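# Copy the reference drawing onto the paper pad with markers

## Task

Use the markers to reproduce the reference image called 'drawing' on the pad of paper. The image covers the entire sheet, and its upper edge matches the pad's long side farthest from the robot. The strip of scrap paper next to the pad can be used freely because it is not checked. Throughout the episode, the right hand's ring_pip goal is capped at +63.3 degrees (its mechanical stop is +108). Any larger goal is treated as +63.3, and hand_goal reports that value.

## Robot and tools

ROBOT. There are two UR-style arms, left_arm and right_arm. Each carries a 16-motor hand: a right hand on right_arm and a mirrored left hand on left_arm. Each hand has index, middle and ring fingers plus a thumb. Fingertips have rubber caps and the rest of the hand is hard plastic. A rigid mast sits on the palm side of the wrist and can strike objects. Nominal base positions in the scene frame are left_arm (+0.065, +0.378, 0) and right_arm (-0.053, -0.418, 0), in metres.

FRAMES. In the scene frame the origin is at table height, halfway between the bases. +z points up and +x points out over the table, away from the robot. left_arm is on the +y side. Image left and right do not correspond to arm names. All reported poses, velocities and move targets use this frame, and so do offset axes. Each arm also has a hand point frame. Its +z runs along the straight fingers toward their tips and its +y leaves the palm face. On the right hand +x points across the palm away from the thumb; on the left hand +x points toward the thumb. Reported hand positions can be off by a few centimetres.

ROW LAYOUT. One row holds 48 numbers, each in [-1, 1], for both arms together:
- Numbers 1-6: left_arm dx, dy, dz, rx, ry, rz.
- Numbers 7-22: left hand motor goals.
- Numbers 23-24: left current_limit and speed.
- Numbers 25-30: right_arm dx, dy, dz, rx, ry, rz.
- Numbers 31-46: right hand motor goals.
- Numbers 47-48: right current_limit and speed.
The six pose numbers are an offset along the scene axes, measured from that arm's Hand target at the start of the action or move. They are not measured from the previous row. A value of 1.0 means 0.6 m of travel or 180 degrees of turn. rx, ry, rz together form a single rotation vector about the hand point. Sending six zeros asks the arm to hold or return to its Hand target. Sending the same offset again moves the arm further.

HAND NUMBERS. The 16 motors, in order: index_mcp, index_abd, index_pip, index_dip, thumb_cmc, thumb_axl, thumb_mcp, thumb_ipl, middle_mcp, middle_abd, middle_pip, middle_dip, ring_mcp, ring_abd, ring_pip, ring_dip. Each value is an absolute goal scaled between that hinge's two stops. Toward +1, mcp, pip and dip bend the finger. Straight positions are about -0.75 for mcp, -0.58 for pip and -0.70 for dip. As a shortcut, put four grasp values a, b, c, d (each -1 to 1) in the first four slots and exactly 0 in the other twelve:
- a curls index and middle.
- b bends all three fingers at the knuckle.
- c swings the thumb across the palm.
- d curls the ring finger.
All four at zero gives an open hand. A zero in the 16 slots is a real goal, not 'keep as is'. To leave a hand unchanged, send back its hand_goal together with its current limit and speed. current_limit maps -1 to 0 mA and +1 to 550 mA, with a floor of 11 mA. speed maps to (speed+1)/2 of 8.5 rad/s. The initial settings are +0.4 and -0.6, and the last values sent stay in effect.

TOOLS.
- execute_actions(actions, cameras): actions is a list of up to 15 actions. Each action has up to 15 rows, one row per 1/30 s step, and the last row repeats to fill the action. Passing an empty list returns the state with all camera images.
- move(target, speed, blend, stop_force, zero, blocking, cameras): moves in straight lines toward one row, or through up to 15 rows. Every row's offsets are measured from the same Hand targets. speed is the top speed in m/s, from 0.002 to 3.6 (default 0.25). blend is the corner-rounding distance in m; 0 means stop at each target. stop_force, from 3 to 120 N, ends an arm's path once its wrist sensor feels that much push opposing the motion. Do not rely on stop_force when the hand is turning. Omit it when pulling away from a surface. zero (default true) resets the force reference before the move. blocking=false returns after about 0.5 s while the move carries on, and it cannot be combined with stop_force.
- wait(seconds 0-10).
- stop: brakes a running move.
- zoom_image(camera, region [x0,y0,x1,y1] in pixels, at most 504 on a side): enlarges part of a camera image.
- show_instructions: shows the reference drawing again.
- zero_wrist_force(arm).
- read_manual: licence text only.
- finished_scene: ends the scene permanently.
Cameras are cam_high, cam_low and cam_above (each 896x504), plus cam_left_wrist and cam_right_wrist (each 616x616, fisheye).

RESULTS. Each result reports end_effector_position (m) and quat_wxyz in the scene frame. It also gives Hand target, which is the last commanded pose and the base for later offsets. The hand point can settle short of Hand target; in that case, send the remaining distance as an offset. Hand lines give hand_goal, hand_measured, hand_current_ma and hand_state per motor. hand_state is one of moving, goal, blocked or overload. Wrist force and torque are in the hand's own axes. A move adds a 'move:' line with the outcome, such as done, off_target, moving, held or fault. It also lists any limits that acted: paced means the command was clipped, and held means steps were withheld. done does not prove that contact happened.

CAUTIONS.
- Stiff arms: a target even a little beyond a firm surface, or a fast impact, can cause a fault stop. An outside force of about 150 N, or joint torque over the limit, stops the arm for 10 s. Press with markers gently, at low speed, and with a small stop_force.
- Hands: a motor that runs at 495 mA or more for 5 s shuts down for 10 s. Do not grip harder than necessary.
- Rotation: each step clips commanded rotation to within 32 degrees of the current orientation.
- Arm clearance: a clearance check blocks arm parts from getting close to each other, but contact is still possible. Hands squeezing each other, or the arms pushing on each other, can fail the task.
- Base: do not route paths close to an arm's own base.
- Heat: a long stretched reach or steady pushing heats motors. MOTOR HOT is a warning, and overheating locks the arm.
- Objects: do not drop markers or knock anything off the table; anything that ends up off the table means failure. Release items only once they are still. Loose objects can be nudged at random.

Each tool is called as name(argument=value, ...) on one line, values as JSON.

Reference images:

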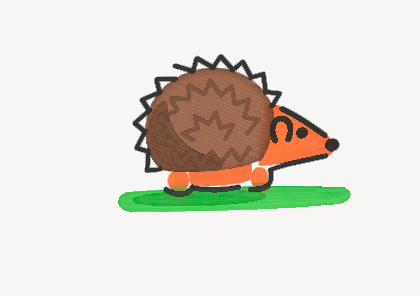

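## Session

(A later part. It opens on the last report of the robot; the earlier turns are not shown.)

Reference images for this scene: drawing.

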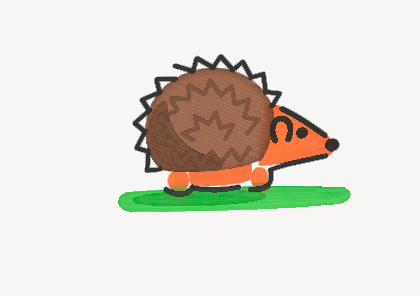

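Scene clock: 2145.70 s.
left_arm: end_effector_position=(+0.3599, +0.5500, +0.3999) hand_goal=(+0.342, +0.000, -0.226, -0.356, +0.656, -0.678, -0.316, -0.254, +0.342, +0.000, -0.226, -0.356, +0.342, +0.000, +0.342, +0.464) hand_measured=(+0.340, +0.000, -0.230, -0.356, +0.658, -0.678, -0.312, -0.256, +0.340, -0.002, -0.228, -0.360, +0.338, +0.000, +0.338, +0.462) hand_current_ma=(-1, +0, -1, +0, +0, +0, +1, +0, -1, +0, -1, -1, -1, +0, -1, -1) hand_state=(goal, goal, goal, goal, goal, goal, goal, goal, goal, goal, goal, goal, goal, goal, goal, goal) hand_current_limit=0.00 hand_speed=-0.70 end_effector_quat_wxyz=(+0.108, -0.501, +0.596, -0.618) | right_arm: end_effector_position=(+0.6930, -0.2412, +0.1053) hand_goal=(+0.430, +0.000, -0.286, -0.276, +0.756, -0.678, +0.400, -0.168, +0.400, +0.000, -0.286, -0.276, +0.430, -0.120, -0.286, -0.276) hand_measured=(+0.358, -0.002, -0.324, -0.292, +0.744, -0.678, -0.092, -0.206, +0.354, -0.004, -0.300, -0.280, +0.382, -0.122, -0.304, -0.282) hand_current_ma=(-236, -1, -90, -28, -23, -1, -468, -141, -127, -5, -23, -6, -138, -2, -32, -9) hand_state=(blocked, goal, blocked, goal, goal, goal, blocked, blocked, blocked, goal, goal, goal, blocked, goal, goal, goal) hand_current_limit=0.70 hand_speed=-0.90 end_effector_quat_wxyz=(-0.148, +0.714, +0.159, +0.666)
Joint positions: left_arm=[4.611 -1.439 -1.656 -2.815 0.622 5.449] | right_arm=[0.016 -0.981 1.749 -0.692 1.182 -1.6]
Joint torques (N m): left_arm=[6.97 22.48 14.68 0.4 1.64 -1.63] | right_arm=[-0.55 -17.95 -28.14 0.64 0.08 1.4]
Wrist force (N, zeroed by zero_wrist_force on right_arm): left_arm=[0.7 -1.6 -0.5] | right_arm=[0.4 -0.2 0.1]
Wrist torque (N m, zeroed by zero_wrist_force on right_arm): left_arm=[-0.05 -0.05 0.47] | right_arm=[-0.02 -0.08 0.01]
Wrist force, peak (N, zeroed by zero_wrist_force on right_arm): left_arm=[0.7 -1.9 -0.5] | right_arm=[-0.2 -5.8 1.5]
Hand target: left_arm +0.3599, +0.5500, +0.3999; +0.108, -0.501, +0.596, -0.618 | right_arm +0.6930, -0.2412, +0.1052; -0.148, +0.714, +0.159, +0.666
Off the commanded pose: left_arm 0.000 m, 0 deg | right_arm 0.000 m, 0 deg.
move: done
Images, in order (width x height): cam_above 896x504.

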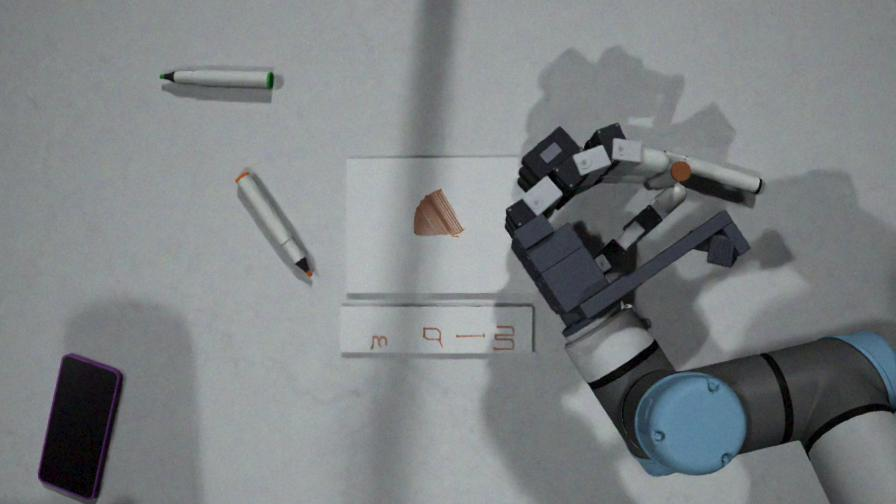

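move(target=[[0,0,0,0,0,0,0.342,0,-0.226,-0.355,0.657,-0.677,-0.315,-0.254,0.342,0,-0.226,-0.355,0.342,0,0.343,0.464,0,-0.7, 0.0447,0.3747,-0.0253,0,0,0,0.43,0,-0.285,-0.275,0.757,-0.677,0.4,-0.168,0.40,0,-0.285,-0.275,0.43,-0.12,-0.285,-0.275,0.7,-0.9],[0,0,0,0,0,0,0.342,0,-0.226,-0.355,0.657,-0.677,-0.315,-0.254,0.342,0,-0.226,-0.355,0.342,0,0.343,0.464,0,-0.7, 0.0514,0.3597,-0.0253,0,0,0,0.43,0,-0.285,-0.275,0.757,-0.677,0.4,-0.168,0.40,0,-0.285,-0.275,0.43,-0.12,-0.285,-0.275,0.7,-0.9],[0,0,0,0,0,0,0.342,0,-0.226,-0.355,0.657,-0.677,-0.315,-0.254,0.342,0,-0.226,-0.355,0.342,0,0.343,0.464,0,-0.7, 0.0514,0.3597,-0.0458,0,0,0,0.43,0,-0.285,-0.275,0.757,-0.677,0.4,-0.168,0.40,0,-0.285,-0.275,0.43,-0.12,-0.285,-0.275,0.7,-0.9]], speed=[0.15, 0.03, 0.03])

zero_wrist_force(arm="right_arm")

move(target=[[0,0,0,0,0,0,0.342,0,-0.226,-0.355,0.657,-0.677,-0.315,-0.254,0.342,0,-0.226,-0.355,0.342,0,0.343,0.464,0,-0.7, 0,0,-0.0037,0,0,0,0.43,0,-0.285,-0.275,0.757,-0.677,0.4,-0.168,0.40,0,-0.285,-0.275,0.43,-0.12,-0.285,-0.275,0.7,-0.9]], speed=0.01)

move(target=[[0,0,0,0,0,0,0.342,0,-0.226,-0.355,0.657,-0.677,-0.315,-0.254,0.342,0,-0.226,-0.355,0.342,0,0.343,0.464,0,-0.7, -0.07333,-0.0365,-0.0015,0,0,0,0.43,0,-0.285,-0.275,0.757,-0.677,0.4,-0.168,0.40,0,-0.285,-0.275,0.43,-0.12,-0.285,-0.275,0.7,-0.9],[0,0,0,0,0,0,0.342,0,-0.226,-0.355,0.657,-0.677,-0.315,-0.254,0.342,0,-0.226,-0.355,0.342,0,0.343,0.464,0,-0.7, -0.07142,-0.03785,-0.0005,0,0,0,0.43,0,-0.285,-0.275,0.757,-0.677,0.4,-0.168,0.40,0,-0.285,-0.275,0.43,-0.12,-0.285,-0.275,0.7,-0.9],[0,0,0,0,0,0,0.342,0,-0.226,-0.355,0.657,-0.677,-0.315,-0.254,0.342,0,-0.226,-0.355,0.342,0,0.343,0.464,0,-0.7, 0.00011,-0.00224,0.0007,0,0,0,0.43,0,-0.285,-0.275,0.757,-0.677,0.4,-0.168,0.40,0,-0.285,-0.275,0.43,-0.12,-0.285,-0.275,0.7,-0.9],[0,0,0,0,0,0,0.342,0,-0.226,-0.355,0.657,-0.677,-0.315,-0.254,0.342,0,-0.226,-0.355,0.342,0,0.343,0.464,0,-0.7, 0.00027,-0.00456,-0.0003,0,0,0,0.43,0,-0.285,-0.275,0.757,-0.677,0.4,-0.168,0.40,0,-0.285,-0.275,0.43,-0.12,-0.285,-0.275,0.7,-0.9],[0,0,0,0,0,0,0.342,0,-0.226,-0.355,0.657,-0.677,-0.315,-0.254,0.342,0,-0.226,-0.355,0.342,0,0.343,0.464,0,-0.7, -0.06947,-0.03928,-0.0015,0,0,0,0.43,0,-0.285,-0.275,0.757,-0.677,0.4,-0.168,0.40,0,-0.285,-0.275,0.43,-0.12,-0.285,-0.275,0.7,-0.9],[0,0,0,0,0,0,0.342,0,-0.226,-0.355,0.657,-0.677,-0.315,-0.254,0.342,0,-0.226,-0.355,0.342,0,0.343,0.464,0,-0.7, -0.06755,-0.04063,-0.0005,0,0,0,0.43,0,-0.285,-0.275,0.757,-0.677,0.4,-0.168,0.40,0,-0.285,-0.275,0.43,-0.12,-0.285,-0.275,0.7,-0.9],[0,0,0,0,0,0,0.342,0,-0.226,-0.355,0.657,-0.677,-0.315,-0.254,0.342,0,-0.226,-0.355,0.342,0,0.343,0.464,0,-0.7, 0.00038,-0.00681,0.0006,0,0,0,0.43,0,-0.285,-0.275,0.757,-0.677,0.4,-0.168,0.40,0,-0.285,-0.275,0.43,-0.12,-0.285,-0.275,0.7,-0.9],[0,0,0,0,0,0,0.342,0,-0.226,-0.355,0.657,-0.677,-0.315,-0.254,0.342,0,-0.226,-0.355,0.342,0,0.343,0.464,0,-0.7, 0.00023,-0.00927,-0.0004,0,0,0,0.43,0,-0.285,-0.275,0.757,-0.677,0.4,-0.168,0.40,0,-0.285,-0.275,0.43,-0.12,-0.285,-0.275,0.7,-0.9],[0,0,0,0,0,0,0.342,0,-0.226,-0.355,0.657,-0.677,-0.315,-0.254,0.342,0,-0.226,-0.355,0.342,0,0.343,0.464,0,-0.7, -0.06562,-0.04199,-0.0015,0,0,0,0.43,0,-0.285,-0.275,0.757,-0.677,0.4,-0.168,0.40,0,-0.285,-0.275,0.43,-0.12,-0.285,-0.275,0.7,-0.9],[0,0,0,0,0,0,0.342,0,-0.226,-0.355,0.657,-0.677,-0.315,-0.254,0.342,0,-0.226,-0.355,0.342,0,0.343,0.464,0,-0.7, -0.06337,-0.04328,-0.0005,0,0,0,0.43,0,-0.285,-0.275,0.757,-0.677,0.4,-0.168,0.40,0,-0.285,-0.275,0.43,-0.12,-0.285,-0.275,0.7,-0.9],[0,0,0,0,0,0,0.342,0,-0.226,-0.355,0.657,-0.677,-0.315,-0.254,0.342,0,-0.226,-0.355,0.342,0,0.343,0.464,0,-0.7, -0.00039,-0.01192,0.0006,0,0,0,0.43,0,-0.285,-0.275,0.757,-0.677,0.4,-0.168,0.40,0,-0.285,-0.275,0.43,-0.12,-0.285,-0.275,0.7,-0.9],[0,0,0,0,0,0,0.342,0,-0.226,-0.355,0.657,-0.677,-0.315,-0.254,0.342,0,-0.226,-0.355,0.342,0,0.343,0.464,0,-0.7, -0.001,-0.01458,-0.0004,0,0,0,0.43,0,-0.285,-0.275,0.757,-0.677,0.4,-0.168,0.40,0,-0.285,-0.275,0.43,-0.12,-0.285,-0.275,0.7,-0.9]], speed=0.05, blend=[0.001,0.001,0.001,0.001,0.001,0.001,0.001,0.001,0.001,0.001,0.001,0])

move(target=[[0,0,0,0,0,0,0.342,0,-0.226,-0.355,0.657,-0.677,-0.315,-0.254,0.342,0,-0.226,-0.355,0.342,0,0.343,0.464,0,-0.7, -0.05941,-0.0295,-0.001,0,0,0,0.43,0,-0.285,-0.275,0.757,-0.677,0.4,-0.168,0.40,0,-0.285,-0.275,0.43,-0.12,-0.285,-0.275,0.7,-0.9],[0,0,0,0,0,0,0.342,0,-0.226,-0.355,0.657,-0.677,-0.315,-0.254,0.342,0,-0.226,-0.355,0.342,0,0.343,0.464,0,-0.7, -0.05658,-0.03045,0.0001,0,0,0,0.43,0,-0.285,-0.275,0.757,-0.677,0.4,-0.168,0.40,0,-0.285,-0.275,0.43,-0.12,-0.285,-0.275,0.7,-0.9],[0,0,0,0,0,0,0.342,0,-0.226,-0.355,0.657,-0.677,-0.315,-0.254,0.342,0,-0.226,-0.355,0.342,0,0.343,0.464,0,-0.7, -0.00065,-0.00258,0.001,0,0,0,0.43,0,-0.285,-0.275,0.757,-0.677,0.4,-0.168,0.40,0,-0.285,-0.275,0.43,-0.12,-0.285,-0.275,0.7,-0.9],[0,0,0,0,0,0,0.342,0,-0.226,-0.355,0.657,-0.677,-0.315,-0.254,0.342,0,-0.226,-0.355,0.342,0,0.343,0.464,0,-0.7, -0.00126,-0.00524,0,0,0,0,0.43,0,-0.285,-0.275,0.757,-0.677,0.4,-0.168,0.40,0,-0.285,-0.275,0.43,-0.12,-0.285,-0.275,0.7,-0.9],[0,0,0,0,0,0,0.342,0,-0.226,-0.355,0.657,-0.677,-0.315,-0.254,0.342,0,-0.226,-0.355,0.342,0,0.343,0.464,0,-0.7, -0.05367,-0.03135,-0.0009,0,0,0,0.43,0,-0.285,-0.275,0.757,-0.677,0.4,-0.168,0.40,0,-0.285,-0.275,0.43,-0.12,-0.285,-0.275,0.7,-0.9],[0,0,0,0,0,0,0.342,0,-0.226,-0.355,0.657,-0.677,-0.315,-0.254,0.342,0,-0.226,-0.355,0.342,0,0.343,0.464,0,-0.7, -0.05075,-0.03226,0.0001,0,0,0,0.43,0,-0.285,-0.275,0.757,-0.677,0.4,-0.168,0.40,0,-0.285,-0.275,0.43,-0.12,-0.285,-0.275,0.7,-0.9],[0,0,0,0,0,0,0.342,0,-0.226,-0.355,0.657,-0.677,-0.315,-0.254,0.342,0,-0.226,-0.355,0.342,0,0.343,0.464,0,-0.7, -0.00196,-0.00793,0.0009,0,0,0,0.43,0,-0.285,-0.275,0.757,-0.677,0.4,-0.168,0.40,0,-0.285,-0.275,0.43,-0.12,-0.285,-0.275,0.7,-0.9],[0,0,0,0,0,0,0.342,0,-0.226,-0.355,0.657,-0.677,-0.315,-0.254,0.342,0,-0.226,-0.355,0.342,0,0.343,0.464,0,-0.7, -0.0031,-0.01083,-0.0001,0,0,0,0.43,0,-0.285,-0.275,0.757,-0.677,0.4,-0.168,0.40,0,-0.285,-0.275,0.43,-0.12,-0.285,-0.275,0.7,-0.9],[0,0,0,0,0,0,0.342,0,-0.226,-0.355,0.657,-0.677,-0.315,-0.254,0.342,0,-0.226,-0.355,0.342,0,0.343,0.464,0,-0.7, -0.0468,-0.03262,-0.0008,0,0,0,0.43,0,-0.285,-0.275,0.757,-0.677,0.4,-0.168,0.40,0,-0.285,-0.275,0.43,-0.12,-0.285,-0.275,0.7,-0.9],[0,0,0,0,0,0,0.342,0,-0.226,-0.355,0.657,-0.677,-0.315,-0.254,0.342,0,-0.226,-0.355,0.342,0,0.343,0.464,0,-0.7, -0.04217,-0.03267,0.0002,0,0,0,0.43,0,-0.285,-0.275,0.757,-0.677,0.4,-0.168,0.40,0,-0.285,-0.275,0.43,-0.12,-0.285,-0.275,0.7,-0.9],[0,0,0,0,0,0,0.342,0,-0.226,-0.355,0.657,-0.677,-0.315,-0.254,0.342,0,-0.226,-0.355,0.342,0,0.343,0.464,0,-0.7, -0.0056,-0.01442,0.0008,0,0,0,0.43,0,-0.285,-0.275,0.757,-0.677,0.4,-0.168,0.40,0,-0.285,-0.275,0.43,-0.12,-0.285,-0.275,0.7,-0.9],[0,0,0,0,0,0,0.342,0,-0.226,-0.355,0.657,-0.677,-0.315,-0.254,0.342,0,-0.226,-0.355,0.342,0,0.343,0.464,0,-0.7, -0.00816,-0.01803,-0.0002,0,0,0,0.43,0,-0.285,-0.275,0.757,-0.677,0.4,-0.168,0.40,0,-0.285,-0.275,0.43,-0.12,-0.285,-0.275,0.7,-0.9],[0,0,0,0,0,0,0.342,0,-0.226,-0.355,0.657,-0.677,-0.315,-0.254,0.342,0,-0.226,-0.355,0.342,0,0.343,0.464,0,-0.7, -0.03745,-0.03269,-0.0007,0,0,0,0.43,0,-0.285,-0.275,0.757,-0.677,0.4,-0.168,0.40,0,-0.285,-0.275,0.43,-0.12,-0.285,-0.275,0.7,-0.9]], speed=0.05, blend=[0.001,0.001,0.001,0.001,0.001,0.001,0.001,0.001,0.001,0.001,0.001,0.001,0])

move(target=[[0,0,0,0,0,0,0.342,0,-0.226,-0.355,0.657,-0.677,-0.315,-0.254,0.342,0,-0.226,-0.355,0.342,0,0.343,0.464,0,-0.7, 0,0,0.02,0,0,0,0.43,0,-0.285,-0.275,0.757,-0.677,0.4,-0.168,0.40,0,-0.285,-0.275,0.43,-0.12,-0.285,-0.275,0.7,-0.9],[0,0,0,0,0,0,0.342,0,-0.226,-0.355,0.657,-0.677,-0.315,-0.254,0.342,0,-0.226,-0.355,0.342,0,0.343,0.464,0,-0.7, -0.02,-0.31,0.05,0,0,0,0.43,0,-0.285,-0.275,0.757,-0.677,0.4,-0.168,0.40,0,-0.285,-0.275,0.43,-0.12,-0.285,-0.275,0.7,-0.9]], speed=[0.05, 0.2], cameras=["cam_above"])

zoom_image(camera="cam_above", region=[405, 180, 485, 260])

Scene clock: 2203.80 s.
left_arm: end_effector_position=(+0.3599, +0.5500, +0.3999) hand_goal=(+0.342, +0.000, -0.226, -0.356, +0.656, -0.678, -0.316, -0.254, +0.342, +0.000, -0.226, -0.356, +0.342, +0.000, +0.342, +0.464) hand_measured=(+0.340, +0.000, -0.230, -0.356, +0.658, -0.678, -0.312, -0.256, +0.340, -0.002, -0.228, -0.360, +0.338, +0.000, +0.338, +0.462) hand_current_ma=(-1, +0, -1, +0, +0, +0, +1, +0, -1, +0, -1, -1, -1, +0, -1, -1) hand_state=(goal, goal, goal, goal, goal, goal, goal, goal, goal, goal, goal, goal, goal, goal, goal, goal) hand_current_limit=0.00 hand_speed=-0.70 end_effector_quat_wxyz=(+0.108, -0.501, +0.596, -0.618) | right_arm: end_effector_position=(+0.7238, -0.0254, +0.0774) hand_goal=(+0.430, +0.000, -0.286, -0.276, +0.756, -0.678, +0.400, -0.168, +0.400, +0.000, -0.286, -0.276, +0.430, -0.120, -0.286, -0.276) hand_measured=(+0.358, -0.002, -0.324, -0.292, +0.742, -0.678, -0.092, -0.208, +0.354, -0.004, -0.300, -0.280, +0.382, -0.122, -0.304, -0.282) hand_current_ma=(-236, -1, -90, -28, -23, -1, -467, -141, -125, -5, -23, -6, -138, -2, -32, -9) hand_state=(blocked, goal, blocked, goal, goal, goal, blocked, blocked, blocked, goal, goal, goal, blocked, goal, goal, goal) hand_current_limit=0.70 hand_speed=-0.90 end_effector_quat_wxyz=(-0.148, +0.714, +0.159, +0.666)
Joint positions: left_arm=[4.611 -1.439 -1.656 -2.815 0.622 5.449] | right_arm=[0.372 -0.708 1.313 -0.535 1.537 -1.574]
Joint torques (N m): left_arm=[7.06 22.68 15.22 0.52 1.62 -1.7] | right_arm=[10.39 -52.15 -11.01 0.31 1.44 -0.01]
Wrist force (N, zeroed by zero_wrist_force on right_arm): left_arm=[0.5 -1.3 -0.6] | right_arm=[0.2 -0.4 0.0]
Wrist torque (N m, zeroed by zero_wrist_force on right_arm): left_arm=[-0.01 -0.01 0.45] | right_arm=[-0.05 -0.04 0.00]
Wrist force, peak (N, zeroed by zero_wrist_force on right_arm): left_arm=[0.7 -1.7 -0.8] | right_arm=[0.0 3.6 -1.3]
Hand target: left_arm +0.3599, +0.5500, +0.3999; +0.108, -0.501, +0.596, -0.618 | right_arm +0.7238, -0.0254, +0.0777; -0.148, +0.714, +0.159, +0.666
Off the commanded pose: left_arm 0.000 m, 0 deg | right_arm 0.000 m, 0 deg.
move: done

Wrist force sensor zeroed.

Scene clock: 2204.50 s.
left_arm: end_effector_position=(+0.3599, +0.5500, +0.3999) hand_goal=(+0.342, +0.000, -0.226, -0.356, +0.656, -0.678, -0.316, -0.254, +0.342, +0.000, -0.226, -0.356, +0.342, +0.000, +0.342, +0.464) hand_measured=(+0.340, +0.000, -0.230, -0.356, +0.658, -0.678, -0.312, -0.256, +0.340, -0.002, -0.228, -0.360, +0.338, +0.000, +0.338, +0.462) hand_current_ma=(-1, +0, -1, +0, +0, +0, +1, +0, -1, +0, -1, -1, -1, +0, -1, -1) hand_state=(goal, goal, goal, goal, goal, goal, goal, goal, goal, goal, goal, goal, goal, goal, goal, goal) hand_current_limit=0.00 hand_speed=-0.70 end_effector_quat_wxyz=(+0.108, -0.501, +0.596, -0.618) | right_arm: end_effector_position=(+0.7238, -0.0254, +0.0755) hand_goal=(+0.430, +0.000, -0.286, -0.276, +0.756, -0.678, +0.400, -0.168, +0.400, +0.000, -0.286, -0.276, +0.430, -0.120, -0.286, -0.276) hand_measured=(+0.358, -0.002, -0.324, -0.292, +0.742, -0.678, -0.092, -0.208, +0.354, -0.004, -0.300, -0.280, +0.382, -0.122, -0.304, -0.282) hand_current_ma=(-236, -1, -90, -28, -23, -1, -468, -141, -125, -5, -23, -6, -138, -2, -32, -9) hand_state=(blocked, goal, blocked, goal, goal, goal, blocked, blocked, blocked, goal, goal, goal, blocked, goal, goal, goal) hand_current_limit=0.70 hand_speed=-0.90 end_effector_quat_wxyz=(-0.148, +0.714, +0.159, +0.666)
Joint positions: left_arm=[4.611 -1.439 -1.656 -2.815 0.622 5.449] | right_arm=[0.372 -0.705 1.314 -0.539 1.537 -1.574]
Joint torques (N m): left_arm=[7.01 23.1 13.41 0.69 1.57 -1.89] | right_arm=[10.02 -27.96 -4.09 -3.04 1.31 1.28]
Wrist force (N, zeroed by zero_wrist_force on right_arm): left_arm=[0.5 -1.4 -0.7] | right_arm=[1.0 -0.1 0.0]
Wrist torque (N m, zeroed by zero_wrist_force on right_arm): left_arm=[-0.01 -0.03 0.45] | right_arm=[-0.02 -0.05 -0.05]
Wrist force, peak (N, zeroed by zero_wrist_force on right_arm): left_arm=[0.7 -1.7 -0.6] | right_arm=[1.0 0.2 0.0]
Hand target: left_arm +0.3599, +0.5500, +0.3999; +0.108, -0.501, +0.596, -0.618 | right_arm +0.7238, -0.0254, +0.0755; -0.148, +0.714, +0.159, +0.666
Off the commanded pose: left_arm 0.000 m, 0 deg | right_arm 0.000 m, 0 deg.
move: done

Scene clock: 2210.60 s.
left_arm: end_effector_position=(+0.3599, +0.5500, +0.3999) hand_goal=(+0.342, +0.000, -0.226, -0.356, +0.656, -0.678, -0.316, -0.254, +0.342, +0.000, -0.226, -0.356, +0.342, +0.000, +0.342, +0.464) hand_measured=(+0.340, +0.000, -0.230, -0.356, +0.658, -0.678, -0.312, -0.256, +0.340, -0.002, -0.228, -0.360, +0.338, +0.000, +0.338, +0.462) hand_current_ma=(-1, +0, -1, +0, +0, +0, +1, +0, -1, +0, -1, -1, -1, +0, -1, -1) hand_state=(goal, goal, goal, goal, goal, goal, goal, goal, goal, goal, goal, goal, goal, goal, goal, goal) hand_current_limit=0.00 hand_speed=-0.70 end_effector_quat_wxyz=(+0.108, -0.501, +0.596, -0.618) | right_arm: end_effector_position=(+0.7232, -0.0341, +0.0750) hand_goal=(+0.430, +0.000, -0.286, -0.276, +0.756, -0.678, +0.400, -0.168, +0.400, +0.000, -0.286, -0.276, +0.430, -0.120, -0.286, -0.276) hand_measured=(+0.358, +0.004, -0.324, -0.292, +0.746, -0.678, -0.092, -0.208, +0.354, +0.000, -0.300, -0.280, +0.382, -0.118, -0.304, -0.282) hand_current_ma=(-236, +4, -91, -29, -17, -1, -468, -142, -125, +0, -23, -6, -136, +2, -32, -9) hand_state=(blocked, goal, blocked, goal, goal, goal, blocked, blocked, blocked, goal, goal, goal, blocked, goal, goal, goal) hand_current_limit=0.70 hand_speed=-0.90 end_effector_quat_wxyz=(-0.148, +0.714, +0.159, +0.666)
Joint positions: left_arm=[4.611 -1.439 -1.656 -2.815 0.622 5.449] | right_arm=[0.359 -0.715 1.336 -0.55 1.525 -1.574]
Joint torques (N m): left_arm=[6.43 23.63 14.13 0.6 1.72 -1.72] | right_arm=[-6.94 -70.46 -9.05 -2.51 0.17 -1.42]
Wrist force (N, zeroed by zero_wrist_force on right_arm): left_arm=[0.7 -1.6 -0.6] | right_arm=[1.3 0.1 0.1]
Wrist torque (N m, zeroed by zero_wrist_force on right_arm): left_arm=[-0.03 -0.04 0.47] | right_arm=[0.05 -0.02 -0.11]
Wrist force, peak (N, zeroed by zero_wrist_force on right_arm): left_arm=[0.7 -1.7 -0.7] | right_arm=[3.0 -0.3 1.2]
Hand target: left_arm +0.3599, +0.5500, +0.3999; +0.108, -0.501, +0.596, -0.618 | right_arm +0.7232, -0.0342, +0.0752; -0.148, +0.714, +0.159, +0.666
Off the commanded pose: left_arm 0.000 m, 0 deg | right_arm 0.000 m, 0 deg.
move: done; blend cut to 0.0008 m at target 1, 0.0008 m at target 2, 0.0008 m at target 3, 0.0008 m at target 4, 0.0008 m at target 5, 0.0008 m at target 6, 0.0008 m at target 7, 0.0008 m at target 8, 0.0008 m at target 9, 0.0008 m at target 10, 0.0009 m at target 11

Scene clock: 2215.57 s.
left_arm: end_effector_position=(+0.3599, +0.5500, +0.3999) hand_goal=(+0.342, +0.000, -0.226, -0.356, +0.656, -0.678, -0.316, -0.254, +0.342, +0.000, -0.226, -0.356, +0.342, +0.000, +0.342, +0.464) hand_measured=(+0.340, +0.000, -0.230, -0.356, +0.658, -0.678, -0.312, -0.256, +0.340, -0.002, -0.228, -0.360, +0.338, +0.000, +0.338, +0.462) hand_current_ma=(-1, +0, -1, +0, +0, +0, +1, +0, -1, +0, -1, -1, -1, +0, -1, -1) hand_state=(goal, goal, goal, goal, goal, goal, goal, goal, goal, goal, goal, goal, goal, goal, goal, goal) hand_current_limit=0.00 hand_speed=-0.70 end_effector_quat_wxyz=(+0.108, -0.501, +0.596, -0.618) | right_arm: end_effector_position=(+0.7008, -0.0538, +0.0751) hand_goal=(+0.430, +0.000, -0.286, -0.276, +0.756, -0.678, +0.400, -0.168, +0.400, +0.000, -0.286, -0.276, +0.430, -0.120, -0.286, -0.276) hand_measured=(+0.358, +0.000, -0.324, -0.292, +0.744, -0.678, -0.092, -0.208, +0.354, -0.002, -0.300, -0.280, +0.382, -0.120, -0.304, -0.282) hand_current_ma=(-236, +0, -92, -30, -21, -1, -467, -142, -125, -3, -23, -6, -134, +0, -32, -9) hand_state=(blocked, moving, blocked, goal, goal, goal, blocked, blocked, blocked, moving, goal, goal, blocked, moving, goal, goal) hand_current_limit=0.70 hand_speed=-0.90 end_effector_quat_wxyz=(-0.148, +0.714, +0.159, +0.666)
Joint positions: left_arm=[4.611 -1.439 -1.656 -2.815 0.622 5.449] | right_arm=[0.343 -0.773 1.451 -0.609 1.509 -1.576]
Joint torques (N m): left_arm=[6.43 22.81 14.06 0.86 1.53 -1.71] | right_arm=[-9.26 -22.62 -30.81 0.49 -1.07 -1.46]
Wrist force (N, zeroed by zero_wrist_force on right_arm): left_arm=[0.5 -1.5 -0.6] | right_arm=[0.4 0.1 0.3]
Wrist torque (N m, zeroed by zero_wrist_force on right_arm): left_arm=[-0.02 -0.03 0.46] | right_arm=[0.01 -0.06 -0.02]
Wrist force, peak (N, zeroed by zero_wrist_force on right_arm): left_arm=[0.7 -1.7 -0.6] | right_arm=[2.6 0.3 1.5]
Hand target: left_arm +0.3599, +0.5500, +0.3999; +0.108, -0.501, +0.596, -0.618 | right_arm +0.7008, -0.0538, +0.0748; -0.148, +0.714, +0.159, +0.666
Off the commanded pose: left_arm 0.000 m, 0 deg | right_arm 0.000 m, 0 deg.
move: done; blend cut to 0.0009 m at target 3, 0.0009 m at target 4

Scene clock: 2217.57 s.
left_arm: end_effector_position=(+0.3599, +0.5500, +0.3999) hand_goal=(+0.342, +0.000, -0.226, -0.356, +0.656, -0.678, -0.316, -0.254, +0.342, +0.000, -0.226, -0.356, +0.342, +0.000, +0.342, +0.464) hand_measured=(+0.340, +0.000, -0.230, -0.356, +0.658, -0.678, -0.312, -0.256, +0.340, -0.002, -0.228, -0.360, +0.338, +0.000, +0.338, +0.462) hand_current_ma=(-1, +0, -1, +0, +0, +0, +1, +0, -1, +0, -1, -1, -1, +0, -1, -1) hand_state=(goal, goal, goal, goal, goal, goal, goal, goal, goal, goal, goal, goal, goal, goal, goal, goal) hand_current_limit=0.00 hand_speed=-0.70 end_effector_quat_wxyz=(+0.108, -0.501, +0.596, -0.618) | right_arm: end_effector_position=(+0.6887, -0.2398, +0.1050) hand_goal=(+0.430, +0.000, -0.286, -0.276, +0.756, -0.678, +0.400, -0.168, +0.400, +0.000, -0.286, -0.276, +0.430, -0.120, -0.286, -0.276) hand_measured=(+0.358, -0.002, -0.324, -0.292, +0.742, -0.678, -0.092, -0.208, +0.354, -0.004, -0.300, -0.280, +0.382, -0.122, -0.304, -0.282) hand_current_ma=(-236, -1, -92, -30, -23, -1, -467, -142, -125, -5, -23, -6, -134, -2, -32, -9) hand_state=(blocked, goal, blocked, goal, goal, goal, blocked, blocked, blocked, goal, goal, goal, blocked, goal, goal, goal) hand_current_limit=0.70 hand_speed=-0.90 end_effector_quat_wxyz=(-0.148, +0.714, +0.159, +0.666)
Joint positions: left_arm=[4.611 -1.439 -1.656 -2.815 0.622 5.449] | right_arm=[0.019 -0.987 1.761 -0.698 1.185 -1.6]
Joint torques (N m): left_arm=[6.45 22.64 14.78 0.76 1.51 -1.77] | right_arm=[-2.27 -16.97 -28.94 0.66 0.01 1.37]
Wrist force (N, zeroed by zero_wrist_force on right_arm): left_arm=[0.5 -1.5 -0.6] | right_arm=[0.0 0.1 0.0]
Wrist torque (N m, zeroed by zero_wrist_force on right_arm): left_arm=[-0.02 -0.03 0.46] | right_arm=[0.05 -0.03 0.00]
Wrist force, peak (N, zeroed by zero_wrist_force on right_arm): left_arm=[0.5 -1.8 -0.8] | right_arm=[0.2 6.5 -1.3]
Hand target: left_arm +0.3599, +0.5500, +0.3999; +0.108, -0.501, +0.596, -0.618 | right_arm +0.6888, -0.2398, +0.1048; -0.148, +0.714, +0.159, +0.666
Off the commanded pose: left_arm 0.000 m, 0 deg | right_arm 0.000 m, 0 deg.
move: done
Images, in order (width x height): cam_above 896x504.

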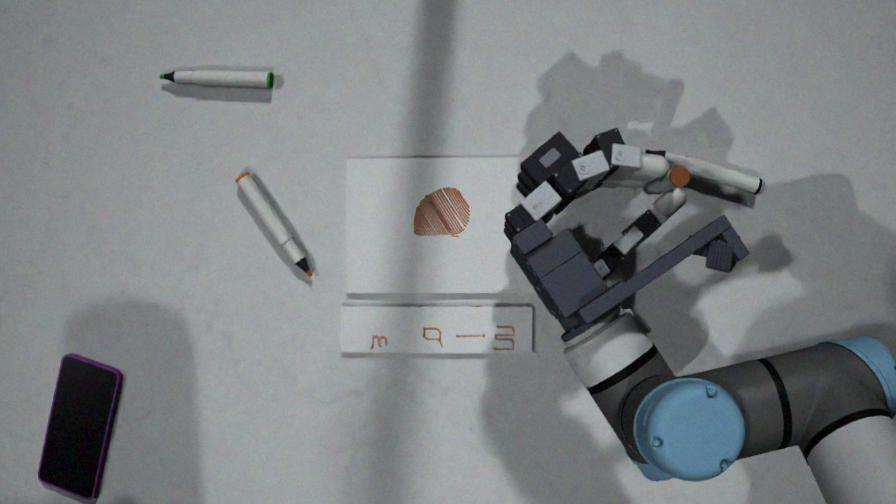

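Scaled by 6.300.

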